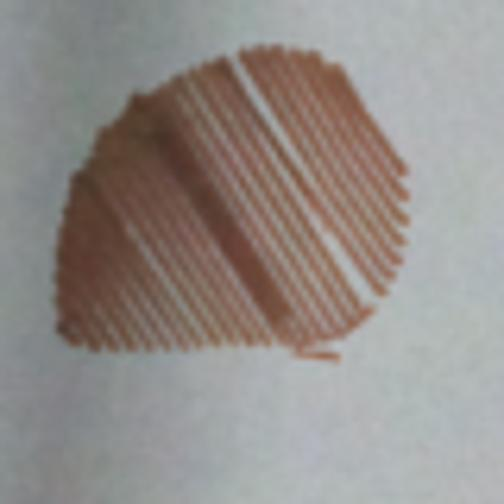

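move(target=[[0,0,0,0,0,0,0.342,0,-0.226,-0.355,0.657,-0.677,-0.315,-0.254,0.342,0,-0.226,-0.355,0.342,0,0.343,0.464,0,-0.7, -0.0063,0.426,-0.0247,0,0,0,0.43,0,-0.285,-0.275,0.757,-0.677,0.4,-0.168,0.40,0,-0.285,-0.275,0.43,-0.12,-0.285,-0.275,0.7,-0.9],[0,0,0,0,0,0,0.342,0,-0.226,-0.355,0.657,-0.677,-0.315,-0.254,0.342,0,-0.226,-0.355,0.342,0,0.343,0.464,0,-0.7, 0.0003,0.411,-0.0247,0,0,0,0.43,0,-0.285,-0.275,0.757,-0.677,0.4,-0.168,0.40,0,-0.285,-0.275,0.43,-0.12,-0.285,-0.275,0.7,-0.9],[0,0,0,0,0,0,0.342,0,-0.226,-0.355,0.657,-0.677,-0.315,-0.254,0.342,0,-0.226,-0.355,0.342,0,0.343,0.464,0,-0.7, 0.0003,0.411,-0.0458,0,0,0,0.43,0,-0.285,-0.275,0.757,-0.677,0.4,-0.168,0.40,0,-0.285,-0.275,0.43,-0.12,-0.285,-0.275,0.7,-0.9]], speed=[0.15, 0.03, 0.03])

zero_wrist_force(arm="right_arm")

move(target=[[0,0,0,0,0,0,0.342,0,-0.226,-0.355,0.657,-0.677,-0.315,-0.254,0.342,0,-0.226,-0.355,0.342,0,0.343,0.464,0,-0.7, 0,0,-0.0035,0,0,0,0.43,0,-0.285,-0.275,0.757,-0.677,0.4,-0.168,0.40,0,-0.285,-0.275,0.43,-0.12,-0.285,-0.275,0.7,-0.9]], speed=0.01)

move(target=[[0,0,0,0,0,0,0.342,0,-0.226,-0.355,0.657,-0.677,-0.315,-0.254,0.342,0,-0.226,-0.355,0.342,0,0.343,0.464,0,-0.7, -0.01642,-0.00818,-0.0006,0,0,0,0.43,0,-0.285,-0.275,0.757,-0.677,0.4,-0.168,0.40,0,-0.285,-0.275,0.43,-0.12,-0.285,-0.275,0.7,-0.9],[0,0,0,0,0,0,0.342,0,-0.226,-0.355,0.657,-0.677,-0.315,-0.254,0.342,0,-0.226,-0.355,0.342,0,0.343,0.464,0,-0.7, -0.01704,-0.01082,0.0004,0,0,0,0.43,0,-0.285,-0.275,0.757,-0.677,0.4,-0.168,0.40,0,-0.285,-0.275,0.43,-0.12,-0.285,-0.275,0.7,-0.9],[0,0,0,0,0,0,0.342,0,-0.226,-0.355,0.657,-0.677,-0.315,-0.254,0.342,0,-0.226,-0.355,0.342,0,0.343,0.464,0,-0.7, 0.00238,-0.00115,0.0007,0,0,0,0.43,0,-0.285,-0.275,0.757,-0.677,0.4,-0.168,0.40,0,-0.285,-0.275,0.43,-0.12,-0.285,-0.275,0.7,-0.9],[0,0,0,0,0,0,0.342,0,-0.226,-0.355,0.657,-0.677,-0.315,-0.254,0.342,0,-0.226,-0.355,0.342,0,0.343,0.464,0,-0.7, 0.00476,-0.00232,-0.0003,0,0,0,0.43,0,-0.285,-0.275,0.757,-0.677,0.4,-0.168,0.40,0,-0.285,-0.275,0.43,-0.12,-0.285,-0.275,0.7,-0.9],[0,0,0,0,0,0,0.342,0,-0.226,-0.355,0.657,-0.677,-0.315,-0.254,0.342,0,-0.226,-0.355,0.342,0,0.343,0.464,0,-0.7, -0.01751,-0.0134,-0.0006,0,0,0,0.43,0,-0.285,-0.275,0.757,-0.677,0.4,-0.168,0.40,0,-0.285,-0.275,0.43,-0.12,-0.285,-0.275,0.7,-0.9],[0,0,0,0,0,0,0.342,0,-0.226,-0.355,0.657,-0.677,-0.315,-0.254,0.342,0,-0.226,-0.355,0.342,0,0.343,0.464,0,-0.7, -0.01782,-0.0159,0.0003,0,0,0,0.43,0,-0.285,-0.275,0.757,-0.677,0.4,-0.168,0.40,0,-0.285,-0.275,0.43,-0.12,-0.285,-0.275,0.7,-0.9],[0,0,0,0,0,0,0.342,0,-0.226,-0.355,0.657,-0.677,-0.315,-0.254,0.342,0,-0.226,-0.355,0.342,0,0.343,0.464,0,-0.7, 0.0064,-0.00384,0.0007,0,0,0,0.43,0,-0.285,-0.275,0.757,-0.677,0.4,-0.168,0.40,0,-0.285,-0.275,0.43,-0.12,-0.285,-0.275,0.7,-0.9],[0,0,0,0,0,0,0.342,0,-0.226,-0.355,0.657,-0.677,-0.315,-0.254,0.342,0,-0.226,-0.355,0.342,0,0.343,0.464,0,-0.7, 0.00728,-0.00575,-0.0003,0,0,0,0.43,0,-0.285,-0.275,0.757,-0.677,0.4,-0.168,0.40,0,-0.285,-0.275,0.43,-0.12,-0.285,-0.275,0.7,-0.9],[0,0,0,0,0,0,0.342,0,-0.226,-0.355,0.657,-0.677,-0.315,-0.254,0.342,0,-0.226,-0.355,0.342,0,0.343,0.464,0,-0.7, -0.01815,-0.0184,-0.0007,0,0,0,0.43,0,-0.285,-0.275,0.757,-0.677,0.4,-0.168,0.40,0,-0.285,-0.275,0.43,-0.12,-0.285,-0.275,0.7,-0.9],[0,0,0,0,0,0,0.342,0,-0.226,-0.355,0.657,-0.677,-0.315,-0.254,0.342,0,-0.226,-0.355,0.342,0,0.343,0.464,0,-0.7, -0.01846,-0.0209,0.0003,0,0,0,0.43,0,-0.285,-0.275,0.757,-0.677,0.4,-0.168,0.40,0,-0.285,-0.275,0.43,-0.12,-0.285,-0.275,0.7,-0.9],[0,0,0,0,0,0,0.342,0,-0.226,-0.355,0.657,-0.677,-0.315,-0.254,0.342,0,-0.226,-0.355,0.342,0,0.343,0.464,0,-0.7, 0.00816,-0.00765,0.0007,0,0,0,0.43,0,-0.285,-0.275,0.757,-0.677,0.4,-0.168,0.40,0,-0.285,-0.275,0.43,-0.12,-0.285,-0.275,0.7,-0.9],[0,0,0,0,0,0,0.342,0,-0.226,-0.355,0.657,-0.677,-0.315,-0.254,0.342,0,-0.226,-0.355,0.342,0,0.343,0.464,0,-0.7, 0.01054,-0.0088,-0.0002,0,0,0,0.43,0,-0.285,-0.275,0.757,-0.677,0.4,-0.168,0.40,0,-0.285,-0.275,0.43,-0.12,-0.285,-0.275,0.7,-0.9],[0,0,0,0,0,0,0.342,0,-0.226,-0.355,0.657,-0.677,-0.315,-0.254,0.342,0,-0.226,-0.355,0.342,0,0.343,0.464,0,-0.7, -0.01885,-0.02344,-0.0007,0,0,0,0.43,0,-0.285,-0.275,0.757,-0.677,0.4,-0.168,0.40,0,-0.285,-0.275,0.43,-0.12,-0.285,-0.275,0.7,-0.9],[0,0,0,0,0,0,0.342,0,-0.226,-0.355,0.657,-0.677,-0.315,-0.254,0.342,0,-0.226,-0.355,0.342,0,0.343,0.464,0,-0.7, -0.01917,-0.02594,0.0003,0,0,0,0.43,0,-0.285,-0.275,0.757,-0.677,0.4,-0.168,0.40,0,-0.285,-0.275,0.43,-0.12,-0.285,-0.275,0.7,-0.9],[0,0,0,0,0,0,0.342,0,-0.226,-0.355,0.657,-0.677,-0.315,-0.254,0.342,0,-0.226,-0.355,0.342,0,0.343,0.464,0,-0.7, 0.01142,-0.01071,0.0008,0,0,0,0.43,0,-0.285,-0.275,0.757,-0.677,0.4,-0.168,0.40,0,-0.285,-0.275,0.43,-0.12,-0.285,-0.275,0.7,-0.9]], speed=0.05, blend=[0.001,0.001,0.001,0.001,0.001,0.001,0.001,0.001,0.001,0.001,0.001,0.001,0.001,0.001,0])

move(target=[[0,0,0,0,0,0,0.342,0,-0.226,-0.355,0.657,-0.677,-0.315,-0.254,0.342,0,-0.226,-0.355,0.342,0,0.343,0.464,0,-0.7, 0.00164,-0.00153,-0.001,0,0,0,0.43,0,-0.285,-0.275,0.757,-0.677,0.4,-0.168,0.40,0,-0.285,-0.275,0.43,-0.12,-0.285,-0.275,0.7,-0.9],[0,0,0,0,0,0,0.342,0,-0.226,-0.355,0.657,-0.677,-0.315,-0.254,0.342,0,-0.226,-0.355,0.342,0,0.343,0.464,0,-0.7, -0.03091,-0.01774,-0.0015,0,0,0,0.43,0,-0.285,-0.275,0.757,-0.677,0.4,-0.168,0.40,0,-0.285,-0.275,0.43,-0.12,-0.285,-0.275,0.7,-0.9],[0,0,0,0,0,0,0.342,0,-0.226,-0.355,0.657,-0.677,-0.315,-0.254,0.342,0,-0.226,-0.355,0.342,0,0.343,0.464,0,-0.7, -0.03122,-0.02023,-0.0005,0,0,0,0.43,0,-0.285,-0.275,0.757,-0.677,0.4,-0.168,0.40,0,-0.285,-0.275,0.43,-0.12,-0.285,-0.275,0.7,-0.9],[0,0,0,0,0,0,0.342,0,-0.226,-0.355,0.657,-0.677,-0.315,-0.254,0.342,0,-0.226,-0.355,0.342,0,0.343,0.464,0,-0.7, 0.00252,-0.00344,0,0,0,0,0.43,0,-0.285,-0.275,0.757,-0.677,0.4,-0.168,0.40,0,-0.285,-0.275,0.43,-0.12,-0.285,-0.275,0.7,-0.9],[0,0,0,0,0,0,0.342,0,-0.226,-0.355,0.657,-0.677,-0.315,-0.254,0.342,0,-0.226,-0.355,0.342,0,0.343,0.464,0,-0.7, 0.0049,-0.00459,-0.001,0,0,0,0.43,0,-0.285,-0.275,0.757,-0.677,0.4,-0.168,0.40,0,-0.285,-0.275,0.43,-0.12,-0.285,-0.275,0.7,-0.9],[0,0,0,0,0,0,0.342,0,-0.226,-0.355,0.657,-0.677,-0.315,-0.254,0.342,0,-0.226,-0.355,0.342,0,0.343,0.464,0,-0.7, -0.03163,-0.02277,-0.0016,0,0,0,0.43,0,-0.285,-0.275,0.757,-0.677,0.4,-0.168,0.40,0,-0.285,-0.275,0.43,-0.12,-0.285,-0.275,0.7,-0.9],[0,0,0,0,0,0,0.342,0,-0.226,-0.355,0.657,-0.677,-0.315,-0.254,0.342,0,-0.226,-0.355,0.342,0,0.343,0.464,0,-0.7, -0.03194,-0.02527,-0.0006,0,0,0,0.43,0,-0.285,-0.275,0.757,-0.677,0.4,-0.168,0.40,0,-0.285,-0.275,0.43,-0.12,-0.285,-0.275,0.7,-0.9],[0,0,0,0,0,0,0.342,0,-0.226,-0.355,0.657,-0.677,-0.315,-0.254,0.342,0,-0.226,-0.355,0.342,0,0.343,0.464,0,-0.7, 0.00728,-0.00575,0.0001,0,0,0,0.43,0,-0.285,-0.275,0.757,-0.677,0.4,-0.168,0.40,0,-0.285,-0.275,0.43,-0.12,-0.285,-0.275,0.7,-0.9],[0,0,0,0,0,0,0.342,0,-0.226,-0.355,0.657,-0.677,-0.315,-0.254,0.342,0,-0.226,-0.355,0.342,0,0.343,0.464,0,-0.7, 0.00966,-0.00691,-0.0009,0,0,0,0.43,0,-0.285,-0.275,0.757,-0.677,0.4,-0.168,0.40,0,-0.285,-0.275,0.43,-0.12,-0.285,-0.275,0.7,-0.9],[0,0,0,0,0,0,0.342,0,-0.226,-0.355,0.657,-0.677,-0.315,-0.254,0.342,0,-0.226,-0.355,0.342,0,0.343,0.464,0,-0.7, -0.03225,-0.02777,-0.0016,0,0,0,0.43,0,-0.285,-0.275,0.757,-0.677,0.4,-0.168,0.40,0,-0.285,-0.275,0.43,-0.12,-0.285,-0.275,0.7,-0.9],[0,0,0,0,0,0,0.342,0,-0.226,-0.355,0.657,-0.677,-0.315,-0.254,0.342,0,-0.226,-0.355,0.342,0,0.343,0.464,0,-0.7, -0.03258,-0.03028,-0.0006,0,0,0,0.43,0,-0.285,-0.275,0.757,-0.677,0.4,-0.168,0.40,0,-0.285,-0.275,0.43,-0.12,-0.285,-0.275,0.7,-0.9],[0,0,0,0,0,0,0.342,0,-0.226,-0.355,0.657,-0.677,-0.315,-0.254,0.342,0,-0.226,-0.355,0.342,0,0.343,0.464,0,-0.7, 0.01129,-0.00843,0.0001,0,0,0,0.43,0,-0.285,-0.275,0.757,-0.677,0.4,-0.168,0.40,0,-0.285,-0.275,0.43,-0.12,-0.285,-0.275,0.7,-0.9],[0,0,0,0,0,0,0.342,0,-0.226,-0.355,0.657,-0.677,-0.315,-0.254,0.342,0,-0.226,-0.355,0.342,0,0.343,0.464,0,-0.7, 0.01366,-0.00959,-0.0009,0,0,0,0.43,0,-0.285,-0.275,0.757,-0.677,0.4,-0.168,0.40,0,-0.285,-0.275,0.43,-0.12,-0.285,-0.275,0.7,-0.9],[0,0,0,0,0,0,0.342,0,-0.226,-0.355,0.657,-0.677,-0.315,-0.254,0.342,0,-0.226,-0.355,0.342,0,0.343,0.464,0,-0.7, -0.03297,-0.03282,-0.0016,0,0,0,0.43,0,-0.285,-0.275,0.757,-0.677,0.4,-0.168,0.40,0,-0.285,-0.275,0.43,-0.12,-0.285,-0.275,0.7,-0.9],[0,0,0,0,0,0,0.342,0,-0.226,-0.355,0.657,-0.677,-0.315,-0.254,0.342,0,-0.226,-0.355,0.342,0,0.343,0.464,0,-0.7, -0.03328,-0.03531,-0.0007,0,0,0,0.43,0,-0.285,-0.275,0.757,-0.677,0.4,-0.168,0.40,0,-0.285,-0.275,0.43,-0.12,-0.285,-0.275,0.7,-0.9]], speed=0.05, blend=[0.001,0.001,0.001,0.001,0.001,0.001,0.001,0.001,0.001,0.001,0.001,0.001,0.001,0.001,0])

move(target=[[0,0,0,0,0,0,0.342,0,-0.226,-0.355,0.657,-0.677,-0.315,-0.254,0.342,0,-0.226,-0.355,0.342,0,0.343,0.464,0,-0.7, 0.04859,0.02419,0.0008,0,0,0,0.43,0,-0.285,-0.275,0.757,-0.677,0.4,-0.168,0.40,0,-0.285,-0.275,0.43,-0.12,-0.285,-0.275,0.7,-0.9],[0,0,0,0,0,0,0.342,0,-0.226,-0.355,0.657,-0.677,-0.315,-0.254,0.342,0,-0.226,-0.355,0.342,0,0.343,0.464,0,-0.7, 0.05096,0.02304,-0.0002,0,0,0,0.43,0,-0.285,-0.275,0.757,-0.677,0.4,-0.168,0.40,0,-0.285,-0.275,0.43,-0.12,-0.285,-0.275,0.7,-0.9],[0,0,0,0,0,0,0.342,0,-0.226,-0.355,0.657,-0.677,-0.315,-0.254,0.342,0,-0.226,-0.355,0.342,0,0.343,0.464,0,-0.7, -0.00031,-0.0025,-0.001,0,0,0,0.43,0,-0.285,-0.275,0.757,-0.677,0.4,-0.168,0.40,0,-0.285,-0.275,0.43,-0.12,-0.285,-0.275,0.7,-0.9],[0,0,0,0,0,0,0.342,0,-0.226,-0.355,0.657,-0.677,-0.315,-0.254,0.342,0,-0.226,-0.355,0.342,0,0.343,0.464,0,-0.7, -0.00064,-0.005,0,0,0,0,0.43,0,-0.285,-0.275,0.757,-0.677,0.4,-0.168,0.40,0,-0.285,-0.275,0.43,-0.12,-0.285,-0.275,0.7,-0.9],[0,0,0,0,0,0,0.342,0,-0.226,-0.355,0.657,-0.677,-0.315,-0.254,0.342,0,-0.226,-0.355,0.342,0,0.343,0.464,0,-0.7, 0.05185,0.02113,0.0008,0,0,0,0.43,0,-0.285,-0.275,0.757,-0.677,0.4,-0.168,0.40,0,-0.285,-0.275,0.43,-0.12,-0.285,-0.275,0.7,-0.9],[0,0,0,0,0,0,0.342,0,-0.226,-0.355,0.657,-0.677,-0.315,-0.254,0.342,0,-0.226,-0.355,0.342,0,0.343,0.464,0,-0.7, 0.05423,0.01998,-0.0001,0,0,0,0.43,0,-0.285,-0.275,0.757,-0.677,0.4,-0.168,0.40,0,-0.285,-0.275,0.43,-0.12,-0.285,-0.275,0.7,-0.9],[0,0,0,0,0,0,0.342,0,-0.226,-0.355,0.657,-0.677,-0.315,-0.254,0.342,0,-0.226,-0.355,0.342,0,0.343,0.464,0,-0.7, -0.00103,-0.00754,-0.0011,0,0,0,0.43,0,-0.285,-0.275,0.757,-0.677,0.4,-0.168,0.40,0,-0.285,-0.275,0.43,-0.12,-0.285,-0.275,0.7,-0.9],[0,0,0,0,0,0,0.342,0,-0.226,-0.355,0.657,-0.677,-0.315,-0.254,0.342,0,-0.226,-0.355,0.342,0,0.343,0.464,0,-0.7, -0.00134,-0.01004,-0.0001,0,0,0,0.43,0,-0.285,-0.275,0.757,-0.677,0.4,-0.168,0.40,0,-0.285,-0.275,0.43,-0.12,-0.285,-0.275,0.7,-0.9],[0,0,0,0,0,0,0.342,0,-0.226,-0.355,0.657,-0.677,-0.315,-0.254,0.342,0,-0.226,-0.355,0.342,0,0.343,0.464,0,-0.7, 0.05511,0.01807,0.0009,0,0,0,0.43,0,-0.285,-0.275,0.757,-0.677,0.4,-0.168,0.40,0,-0.285,-0.275,0.43,-0.12,-0.285,-0.275,0.7,-0.9],[0,0,0,0,0,0,0.342,0,-0.226,-0.355,0.657,-0.677,-0.315,-0.254,0.342,0,-0.226,-0.355,0.342,0,0.343,0.464,0,-0.7, 0.05749,0.01691,-0.0001,0,0,0,0.43,0,-0.285,-0.275,0.757,-0.677,0.4,-0.168,0.40,0,-0.285,-0.275,0.43,-0.12,-0.285,-0.275,0.7,-0.9],[0,0,0,0,0,0,0.342,0,-0.226,-0.355,0.657,-0.677,-0.315,-0.254,0.342,0,-0.226,-0.355,0.342,0,0.343,0.464,0,-0.7, -0.00167,-0.01254,-0.0011,0,0,0,0.43,0,-0.285,-0.275,0.757,-0.677,0.4,-0.168,0.40,0,-0.285,-0.275,0.43,-0.12,-0.285,-0.275,0.7,-0.9],[0,0,0,0,0,0,0.342,0,-0.226,-0.355,0.657,-0.677,-0.315,-0.254,0.342,0,-0.226,-0.355,0.342,0,0.343,0.464,0,-0.7, -0.00206,-0.01508,-0.0001,0,0,0,0.43,0,-0.285,-0.275,0.757,-0.677,0.4,-0.168,0.40,0,-0.285,-0.275,0.43,-0.12,-0.285,-0.275,0.7,-0.9],[0,0,0,0,0,0,0.342,0,-0.226,-0.355,0.657,-0.677,-0.315,-0.254,0.342,0,-0.226,-0.355,0.342,0,0.343,0.464,0,-0.7, 0.05837,0.01501,0.0009,0,0,0,0.43,0,-0.285,-0.275,0.757,-0.677,0.4,-0.168,0.40,0,-0.285,-0.275,0.43,-0.12,-0.285,-0.275,0.7,-0.9]], speed=0.05, blend=[0.001,0.001,0.001,0.001,0.001,0.001,0.001,0.001,0.001,0.001,0.001,0.001,0])

move(target=[[0,0,0,0,0,0,0.342,0,-0.226,-0.355,0.657,-0.677,-0.315,-0.254,0.342,0,-0.226,-0.355,0.342,0,0.343,0.464,0,-0.7, 0,0,0.02,0,0,0,0.43,0,-0.285,-0.275,0.757,-0.677,0.4,-0.168,0.40,0,-0.285,-0.275,0.43,-0.12,-0.285,-0.275,0.7,-0.9],[0,0,0,0,0,0,0.342,0,-0.226,-0.355,0.657,-0.677,-0.315,-0.254,0.342,0,-0.226,-0.355,0.342,0,0.343,0.464,0,-0.7, -0.02,-0.36,0.05,0,0,0,0.43,0,-0.285,-0.275,0.757,-0.677,0.4,-0.168,0.40,0,-0.285,-0.275,0.43,-0.12,-0.285,-0.275,0.7,-0.9]], speed=[0.05, 0.2], cameras=["cam_above"])

zoom_image(camera="cam_above", region=[405, 180, 485, 260])

Scene clock: 2295.47 s.
left_arm: end_effector_position=(+0.3599, +0.5500, +0.3999) hand_goal=(+0.342, +0.000, -0.226, -0.356, +0.656, -0.678, -0.316, -0.254, +0.342, +0.000, -0.226, -0.356, +0.342, +0.000, +0.342, +0.464) hand_measured=(+0.340, +0.000, -0.230, -0.356, +0.658, -0.678, -0.312, -0.256, +0.340, -0.002, -0.228, -0.360, +0.338, +0.000, +0.338, +0.462) hand_current_ma=(-1, +0, -1, +0, +0, +0, +1, +0, -1, +0, -1, -1, -1, +0, -1, -1) hand_state=(goal, goal, goal, goal, goal, goal, goal, goal, goal, goal, goal, goal, goal, goal, goal, goal) hand_current_limit=0.00 hand_speed=-0.70 end_effector_quat_wxyz=(+0.108, -0.501, +0.596, -0.618) | right_arm: end_effector_position=(+0.6889, +0.0068, +0.0771) hand_goal=(+0.430, +0.000, -0.286, -0.276, +0.756, -0.678, +0.400, -0.168, +0.400, +0.000, -0.286, -0.276, +0.430, -0.120, -0.286, -0.276) hand_measured=(+0.358, -0.002, -0.324, -0.292, +0.742, -0.678, -0.092, -0.208, +0.356, -0.004, -0.300, -0.280, +0.382, -0.122, -0.304, -0.282) hand_current_ma=(-235, -1, -92, -30, -23, -1, -468, -143, -123, -5, -23, -6, -134, -2, -32, -9) hand_state=(blocked, goal, blocked, goal, goal, goal, blocked, blocked, blocked, goal, goal, goal, blocked, goal, goal, goal) hand_current_limit=0.70 hand_speed=-0.90 end_effector_quat_wxyz=(-0.148, +0.714, +0.159, +0.666)
Joint positions: left_arm=[4.611 -1.439 -1.656 -2.815 0.622 5.449] | right_arm=[0.441 -0.724 1.347 -0.553 1.606 -1.569]
Joint torques (N m): left_arm=[6.38 22.75 13.43 0.57 1.6 -1.81] | right_arm=[9.76 -51.57 -10.96 0.31 1.43 0.19]
Wrist force (N, zeroed by zero_wrist_force on right_arm): left_arm=[0.6 -1.5 -0.6] | right_arm=[0.0 0.0 0.0]
Wrist torque (N m, zeroed by zero_wrist_force on right_arm): left_arm=[-0.02 -0.03 0.46] | right_arm=[0.02 0.01 0.02]
Wrist force, peak (N, zeroed by zero_wrist_force on right_arm): left_arm=[0.5 -1.7 -0.8] | right_arm=[0.0 4.4 -1.3]
Hand target: left_arm +0.3599, +0.5500, +0.3999; +0.108, -0.501, +0.596, -0.618 | right_arm +0.6889, +0.0068, +0.0773; -0.148, +0.714, +0.159, +0.666
Off the commanded pose: left_arm 0.000 m, 0 deg | right_arm 0.000 m, 0 deg.
move: done

Wrist force sensor zeroed.

Scene clock: 2296.17 s.
left_arm: end_effector_position=(+0.3599, +0.5500, +0.3999) hand_goal=(+0.342, +0.000, -0.226, -0.356, +0.656, -0.678, -0.316, -0.254, +0.342, +0.000, -0.226, -0.356, +0.342, +0.000, +0.342, +0.464) hand_measured=(+0.340, +0.000, -0.230, -0.356, +0.658, -0.678, -0.312, -0.256, +0.340, -0.002, -0.228, -0.360, +0.338, +0.000, +0.338, +0.462) hand_current_ma=(-1, +0, -1, +0, +0, +0, +1, +0, -1, +0, -1, -1, -1, +0, -1, -1) hand_state=(goal, goal, goal, goal, goal, goal, goal, goal, goal, goal, goal, goal, goal, goal, goal, goal) hand_current_limit=0.00 hand_speed=-0.70 end_effector_quat_wxyz=(+0.108, -0.501, +0.596, -0.618) | right_arm: end_effector_position=(+0.6889, +0.0068, +0.0752) hand_goal=(+0.430, +0.000, -0.286, -0.276, +0.756, -0.678, +0.400, -0.168, +0.400, +0.000, -0.286, -0.276, +0.430, -0.120, -0.286, -0.276) hand_measured=(+0.358, -0.002, -0.324, -0.292, +0.742, -0.678, -0.092, -0.208, +0.356, -0.004, -0.300, -0.280, +0.382, -0.122, -0.304, -0.282) hand_current_ma=(-235, -1, -92, -30, -23, -1, -468, -143, -123, -5, -23, -6, -134, -2, -32, -9) hand_state=(blocked, goal, blocked, goal, goal, goal, blocked, blocked, blocked, goal, goal, goal, blocked, goal, goal, goal) hand_current_limit=0.70 hand_speed=-0.90 end_effector_quat_wxyz=(-0.148, +0.714, +0.159, +0.666)
Joint positions: left_arm=[4.611 -1.439 -1.656 -2.815 0.622 5.449] | right_arm=[0.441 -0.722 1.348 -0.556 1.606 -1.569]
Joint torques (N m): left_arm=[6.52 22.43 14.06 0.67 1.63 -1.59] | right_arm=[9.54 -27.87 -5.06 -3.19 1.35 1.36]
Wrist force (N, zeroed by zero_wrist_force on right_arm): left_arm=[0.7 -1.6 -0.7] | right_arm=[0.7 -0.4 0.0]
Wrist torque (N m, zeroed by zero_wrist_force on right_arm): left_arm=[-0.03 -0.04 0.47] | right_arm=[-0.05 -0.04 -0.04]
Wrist force, peak (N, zeroed by zero_wrist_force on right_arm): left_arm=[0.7 -1.6 -0.7] | right_arm=[0.7 -0.4 0.0]
Hand target: left_arm +0.3599, +0.5500, +0.3999; +0.108, -0.501, +0.596, -0.618 | right_arm +0.6889, +0.0068, +0.0752; -0.148, +0.714, +0.159, +0.666
Off the commanded pose: left_arm 0.000 m, 0 deg | right_arm 0.000 m, 0 deg.
move: done

Scene clock: 2299.33 s.
left_arm: end_effector_position=(+0.3599, +0.5500, +0.3999) hand_goal=(+0.342, +0.000, -0.226, -0.356, +0.656, -0.678, -0.316, -0.254, +0.342, +0.000, -0.226, -0.356, +0.342, +0.000, +0.342, +0.464) hand_measured=(+0.340, +0.000, -0.230, -0.356, +0.658, -0.678, -0.312, -0.256, +0.340, -0.002, -0.228, -0.360, +0.338, +0.000, +0.338, +0.462) hand_current_ma=(-1, +0, -1, +0, +0, +0, +1, +0, -1, +0, -1, -1, -1, +0, -1, -1) hand_state=(goal, goal, goal, goal, goal, goal, goal, goal, goal, goal, goal, goal, goal, goal, goal, goal) hand_current_limit=0.00 hand_speed=-0.70 end_effector_quat_wxyz=(+0.108, -0.501, +0.596, -0.618) | right_arm: end_effector_position=(+0.6958, +0.0004, +0.0754) hand_goal=(+0.430, +0.000, -0.286, -0.276, +0.756, -0.678, +0.400, -0.168, +0.400, +0.000, -0.286, -0.276, +0.430, -0.120, -0.286, -0.276) hand_measured=(+0.358, -0.002, -0.324, -0.292, +0.742, -0.678, -0.092, -0.208, +0.356, -0.004, -0.300, -0.280, +0.382, -0.122, -0.304, -0.282) hand_current_ma=(-235, -1, -92, -30, -23, -1, -467, -143, -123, -5, -23, -6, -134, -1, -32, -9) hand_state=(blocked, goal, blocked, goal, goal, goal, blocked, blocked, blocked, goal, goal, goal, blocked, goal, goal, goal) hand_current_limit=0.70 hand_speed=-0.90 end_effector_quat_wxyz=(-0.148, +0.714, +0.159, +0.666)
Joint positions: left_arm=[4.611 -1.439 -1.656 -2.815 0.622 5.449] | right_arm=[0.427 -0.719 1.342 -0.553 1.592 -1.57]
Joint torques (N m): left_arm=[7.17 22.78 13.41 0.81 1.56 -1.76] | right_arm=[10.03 -72.39 -5.93 -3.73 1.5 -1.38]
Wrist force (N, zeroed by zero_wrist_force on right_arm): left_arm=[0.6 -1.3 -0.3] | right_arm=[0.7 -0.2 0.5]
Wrist torque (N m, zeroed by zero_wrist_force on right_arm): left_arm=[-0.03 -0.03 0.46] | right_arm=[-0.04 -0.02 -0.03]
Wrist force, peak (N, zeroed by zero_wrist_force on right_arm): left_arm=[0.7 -1.7 -1.0] | right_arm=[2.7 -0.3 1.1]
Hand target: left_arm +0.3599, +0.5500, +0.3999; +0.108, -0.501, +0.596, -0.618 | right_arm +0.6958, +0.0004, +0.0757; -0.148, +0.714, +0.159, +0.666
Off the commanded pose: left_arm 0.000 m, 0 deg | right_arm 0.000 m, 0 deg.
move: done; blend cut to 0.0009 m at target 1, 0.0009 m at target 2, 0.0009 m at target 3, 0.0009 m at target 4, 0.0008 m at target 5, 0.0008 m at target 6, 0.0007 m at target 7, 0.0007 m at target 8, 0.0008 m at target 9, 0.0008 m at target 10, 0.0008 m at target 11, 0.0008 m at target 12, 0.0008 m at target 13, 0.0008 m at target 14

Scene clock: 2303.60 s.
left_arm: end_effector_position=(+0.3599, +0.5500, +0.3999) hand_goal=(+0.342, +0.000, -0.226, -0.356, +0.656, -0.678, -0.316, -0.254, +0.342, +0.000, -0.226, -0.356, +0.342, +0.000, +0.342, +0.464) hand_measured=(+0.340, +0.000, -0.230, -0.356, +0.658, -0.678, -0.312, -0.256, +0.340, -0.002, -0.228, -0.360, +0.338, +0.000, +0.338, +0.462) hand_current_ma=(-1, +0, -1, +0, +0, +0, +1, +0, -1, +0, -1, -1, -1, +0, -1, -1) hand_state=(goal, goal, goal, goal, goal, goal, goal, goal, goal, goal, goal, goal, goal, goal, goal, goal) hand_current_limit=0.00 hand_speed=-0.70 end_effector_quat_wxyz=(+0.108, -0.501, +0.596, -0.618) | right_arm: end_effector_position=(+0.6759, -0.0209, +0.0757) hand_goal=(+0.430, +0.000, -0.286, -0.276, +0.756, -0.678, +0.400, -0.168, +0.400, +0.000, -0.286, -0.276, +0.430, -0.120, -0.286, -0.276) hand_measured=(+0.358, -0.002, -0.324, -0.292, +0.742, -0.678, -0.092, -0.208, +0.356, -0.004, -0.300, -0.280, +0.382, -0.122, -0.304, -0.282) hand_current_ma=(-235, -1, -92, -30, -23, -1, -467, -143, -123, -4, -23, -6, -133, -1, -32, -9) hand_state=(blocked, goal, blocked, goal, goal, goal, blocked, blocked, blocked, goal, goal, goal, blocked, goal, goal, goal) hand_current_limit=0.70 hand_speed=-0.90 end_effector_quat_wxyz=(-0.148, +0.714, +0.159, +0.666) end_effector_velocity=(+0.001, +0.001, +0.000) end_effector_angular_velocity=(-0.001, +0.002, +0.000)
Joint positions: left_arm=[4.611 -1.439 -1.656 -2.815 0.622 5.449] | right_arm=[0.41 -0.776 1.455 -0.61 1.575 -1.571]
Joint velocities: left_arm=[within noise] | right_arm=[0 0.002 -0.005 0.005 0 0]
Joint torques (N m): left_arm=[6.82 22.9 14.61 0.83 1.48 -1.67] | right_arm=[4.06 -22.78 -30.48 0.69 0.56 -1.67]
Wrist force (N, zeroed by zero_wrist_force on right_arm): left_arm=[0.5 -1.5 -0.7] | right_arm=[0.1 -0.2 0.1]
Wrist torque (N m, zeroed by zero_wrist_force on right_arm): left_arm=[-0.01 -0.03 0.46] | right_arm=[-0.02 -0.03 0.02]
Wrist force, peak (N, zeroed by zero_wrist_force on right_arm): left_arm=[0.5 -1.8 -0.7] | right_arm=[3.0 0.2 1.0]
Hand target: left_arm +0.3599, +0.5500, +0.3999; +0.108, -0.501, +0.596, -0.618 | right_arm +0.6758, -0.0208, +0.0753; -0.148, +0.714, +0.159, +0.666
Off the commanded pose: left_arm 0.000 m, 0 deg | right_arm 0.000 m, 0 deg.
move: done; blend cut to 0.0007 m at target 1, 0.0008 m at target 2, 0.0008 m at target 3, 0.0008 m at target 4, 0.0008 m at target 5, 0.0008 m at target 6, 0.0008 m at target 7, 0.0008 m at target 8, 0.0008 m at target 9, 0.0008 m at target 10, 0.0008 m at target 11, 0.0008 m at target 12, 0.0008 m at target 13, 0.0008 m at target 14

Scene clock: 2309.30 s.
left_arm: end_effector_position=(+0.3599, +0.5500, +0.3999) hand_goal=(+0.342, +0.000, -0.226, -0.356, +0.656, -0.678, -0.316, -0.254, +0.342, +0.000, -0.226, -0.356, +0.342, +0.000, +0.342, +0.464) hand_measured=(+0.340, +0.000, -0.230, -0.356, +0.658, -0.678, -0.312, -0.256, +0.340, -0.002, -0.228, -0.360, +0.338, +0.000, +0.338, +0.462) hand_current_ma=(-1, +0, -1, +0, +0, +0, +1, +0, -1, +0, -1, -1, -1, +0, -1, -1) hand_state=(goal, goal, goal, goal, goal, goal, goal, goal, goal, goal, goal, goal, goal, goal, goal, goal) hand_current_limit=0.00 hand_speed=-0.70 end_effector_quat_wxyz=(+0.108, -0.501, +0.596, -0.618) | right_arm: end_effector_position=(+0.7108, -0.0118, +0.0755) hand_goal=(+0.430, +0.000, -0.286, -0.276, +0.756, -0.678, +0.400, -0.168, +0.400, +0.000, -0.286, -0.276, +0.430, -0.120, -0.286, -0.276) hand_measured=(+0.358, -0.002, -0.324, -0.292, +0.742, -0.678, -0.092, -0.208, +0.356, -0.004, -0.300, -0.280, +0.382, -0.122, -0.304, -0.282) hand_current_ma=(-235, -1, -92, -30, -23, -1, -467, -143, -123, -4, -23, -6, -133, -1, -32, -9) hand_state=(blocked, goal, blocked, goal, goal, goal, blocked, blocked, blocked, goal, goal, goal, blocked, goal, goal, goal) hand_current_limit=0.70 hand_speed=-0.90 end_effector_quat_wxyz=(-0.148, +0.714, +0.159, +0.666)
Joint positions: left_arm=[4.611 -1.439 -1.656 -2.815 0.622 5.449] | right_arm=[0.399 -0.71 1.324 -0.543 1.565 -1.572]
Joint torques (N m): left_arm=[6.54 22.9 14.96 0.69 1.58 -1.74] | right_arm=[8.67 -71.99 -3.77 -3.53 1.48 1.4]
Wrist force (N, zeroed by zero_wrist_force on right_arm): left_arm=[0.5 -1.6 -0.6] | right_arm=[0.8 -0.2 0.3]
Wrist torque (N m, zeroed by zero_wrist_force on right_arm): left_arm=[-0.04 -0.03 0.46] | right_arm=[-0.03 0.00 -0.06]
Wrist force, peak (N, zeroed by zero_wrist_force on right_arm): left_arm=[0.6 -1.8 -0.7] | right_arm=[2.8 -0.1 1.2]
Hand target: left_arm +0.3599, +0.5500, +0.3999; +0.108, -0.501, +0.596, -0.618 | right_arm +0.7108, -0.0118, +0.0758; -0.148, +0.714, +0.159, +0.666
Off the commanded pose: left_arm 0.000 m, 0 deg | right_arm 0.000 m, 0 deg.
move: done; blend cut to 0.0008 m at target 1, 0.0008 m at target 2, 0.0008 m at target 3, 0.0008 m at target 4, 0.0008 m at target 5, 0.0008 m at target 6, 0.0008 m at target 7, 0.0008 m at target 8, 0.0008 m at target 9, 0.0008 m at target 10, 0.0008 m at target 11, 0.0008 m at target 12

Scene clock: 2311.43 s.
left_arm: end_effector_position=(+0.3599, +0.5500, +0.3999) hand_goal=(+0.342, +0.000, -0.226, -0.356, +0.656, -0.678, -0.316, -0.254, +0.342, +0.000, -0.226, -0.356, +0.342, +0.000, +0.342, +0.464) hand_measured=(+0.340, +0.000, -0.230, -0.356, +0.658, -0.678, -0.312, -0.256, +0.340, -0.002, -0.228, -0.360, +0.338, +0.000, +0.338, +0.462) hand_current_ma=(-1, +0, -1, +0, +0, +0, +1, +0, -1, +0, -1, -1, -1, +0, -1, -1) hand_state=(goal, goal, goal, goal, goal, goal, goal, goal, goal, goal, goal, goal, goal, goal, goal, goal) hand_current_limit=0.00 hand_speed=-0.70 end_effector_quat_wxyz=(+0.108, -0.501, +0.596, -0.618) | right_arm: end_effector_position=(+0.6988, -0.2278, +0.1060) hand_goal=(+0.430, +0.000, -0.286, -0.276, +0.756, -0.678, +0.400, -0.168, +0.400, +0.000, -0.286, -0.276, +0.430, -0.120, -0.286, -0.276) hand_measured=(+0.358, -0.002, -0.324, -0.292, +0.742, -0.678, -0.092, -0.208, +0.356, -0.004, -0.300, -0.280, +0.382, -0.122, -0.304, -0.282) hand_current_ma=(-235, -1, -92, -30, -23, -1, -467, -143, -124, -5, -23, -6, -133, -2, -32, -9) hand_state=(blocked, goal, blocked, goal, goal, goal, blocked, blocked, blocked, goal, goal, goal, blocked, goal, goal, goal) hand_current_limit=0.70 hand_speed=-0.90 end_effector_quat_wxyz=(-0.148, +0.714, +0.159, +0.666)
Joint positions: left_arm=[4.611 -1.439 -1.656 -2.815 0.622 5.449] | right_arm=[0.041 -0.965 1.717 -0.677 1.207 -1.598]
Joint torques (N m): left_arm=[5.98 22.66 14.84 0.92 1.5 -1.74] | right_arm=[-1.73 -17.59 -28.51 0.65 0.01 1.45]
Wrist force (N, zeroed by zero_wrist_force on right_arm): left_arm=[0.6 -1.4 -0.6] | right_arm=[0.1 0.0 0.0]
Wrist torque (N m, zeroed by zero_wrist_force on right_arm): left_arm=[-0.02 -0.04 0.46] | right_arm=[0.02 -0.04 -0.02]
Wrist force, peak (N, zeroed by zero_wrist_force on right_arm): left_arm=[0.7 -1.6 -0.8] | right_arm=[-0.3 -6.6 1.3]
Hand target: left_arm +0.3599, +0.5500, +0.3999; +0.108, -0.501, +0.596, -0.618 | right_arm +0.6988, -0.2278, +0.1058; -0.148, +0.714, +0.159, +0.666
Off the commanded pose: left_arm 0.000 m, 0 deg | right_arm 0.000 m, 0 deg.
move: done
Images, in order (width x height): cam_above 896x504.

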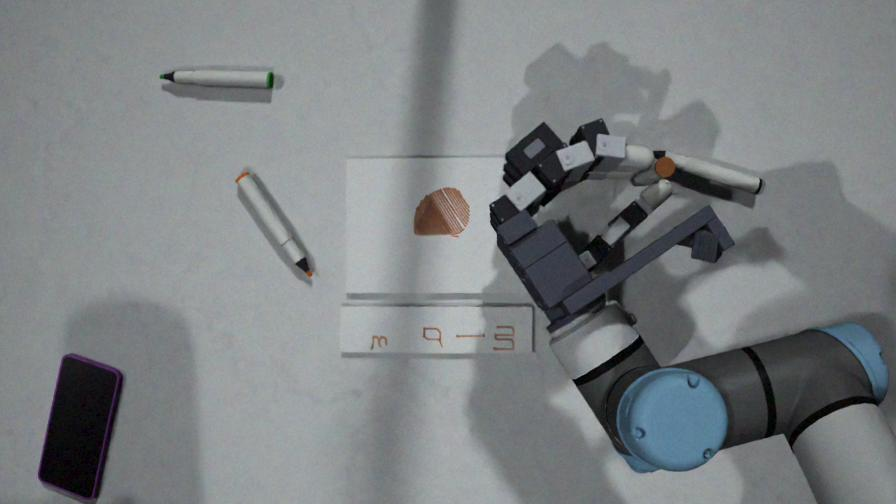

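Scaled by 6.300.

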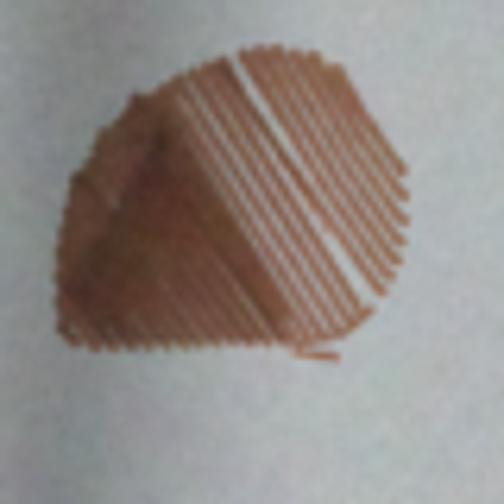

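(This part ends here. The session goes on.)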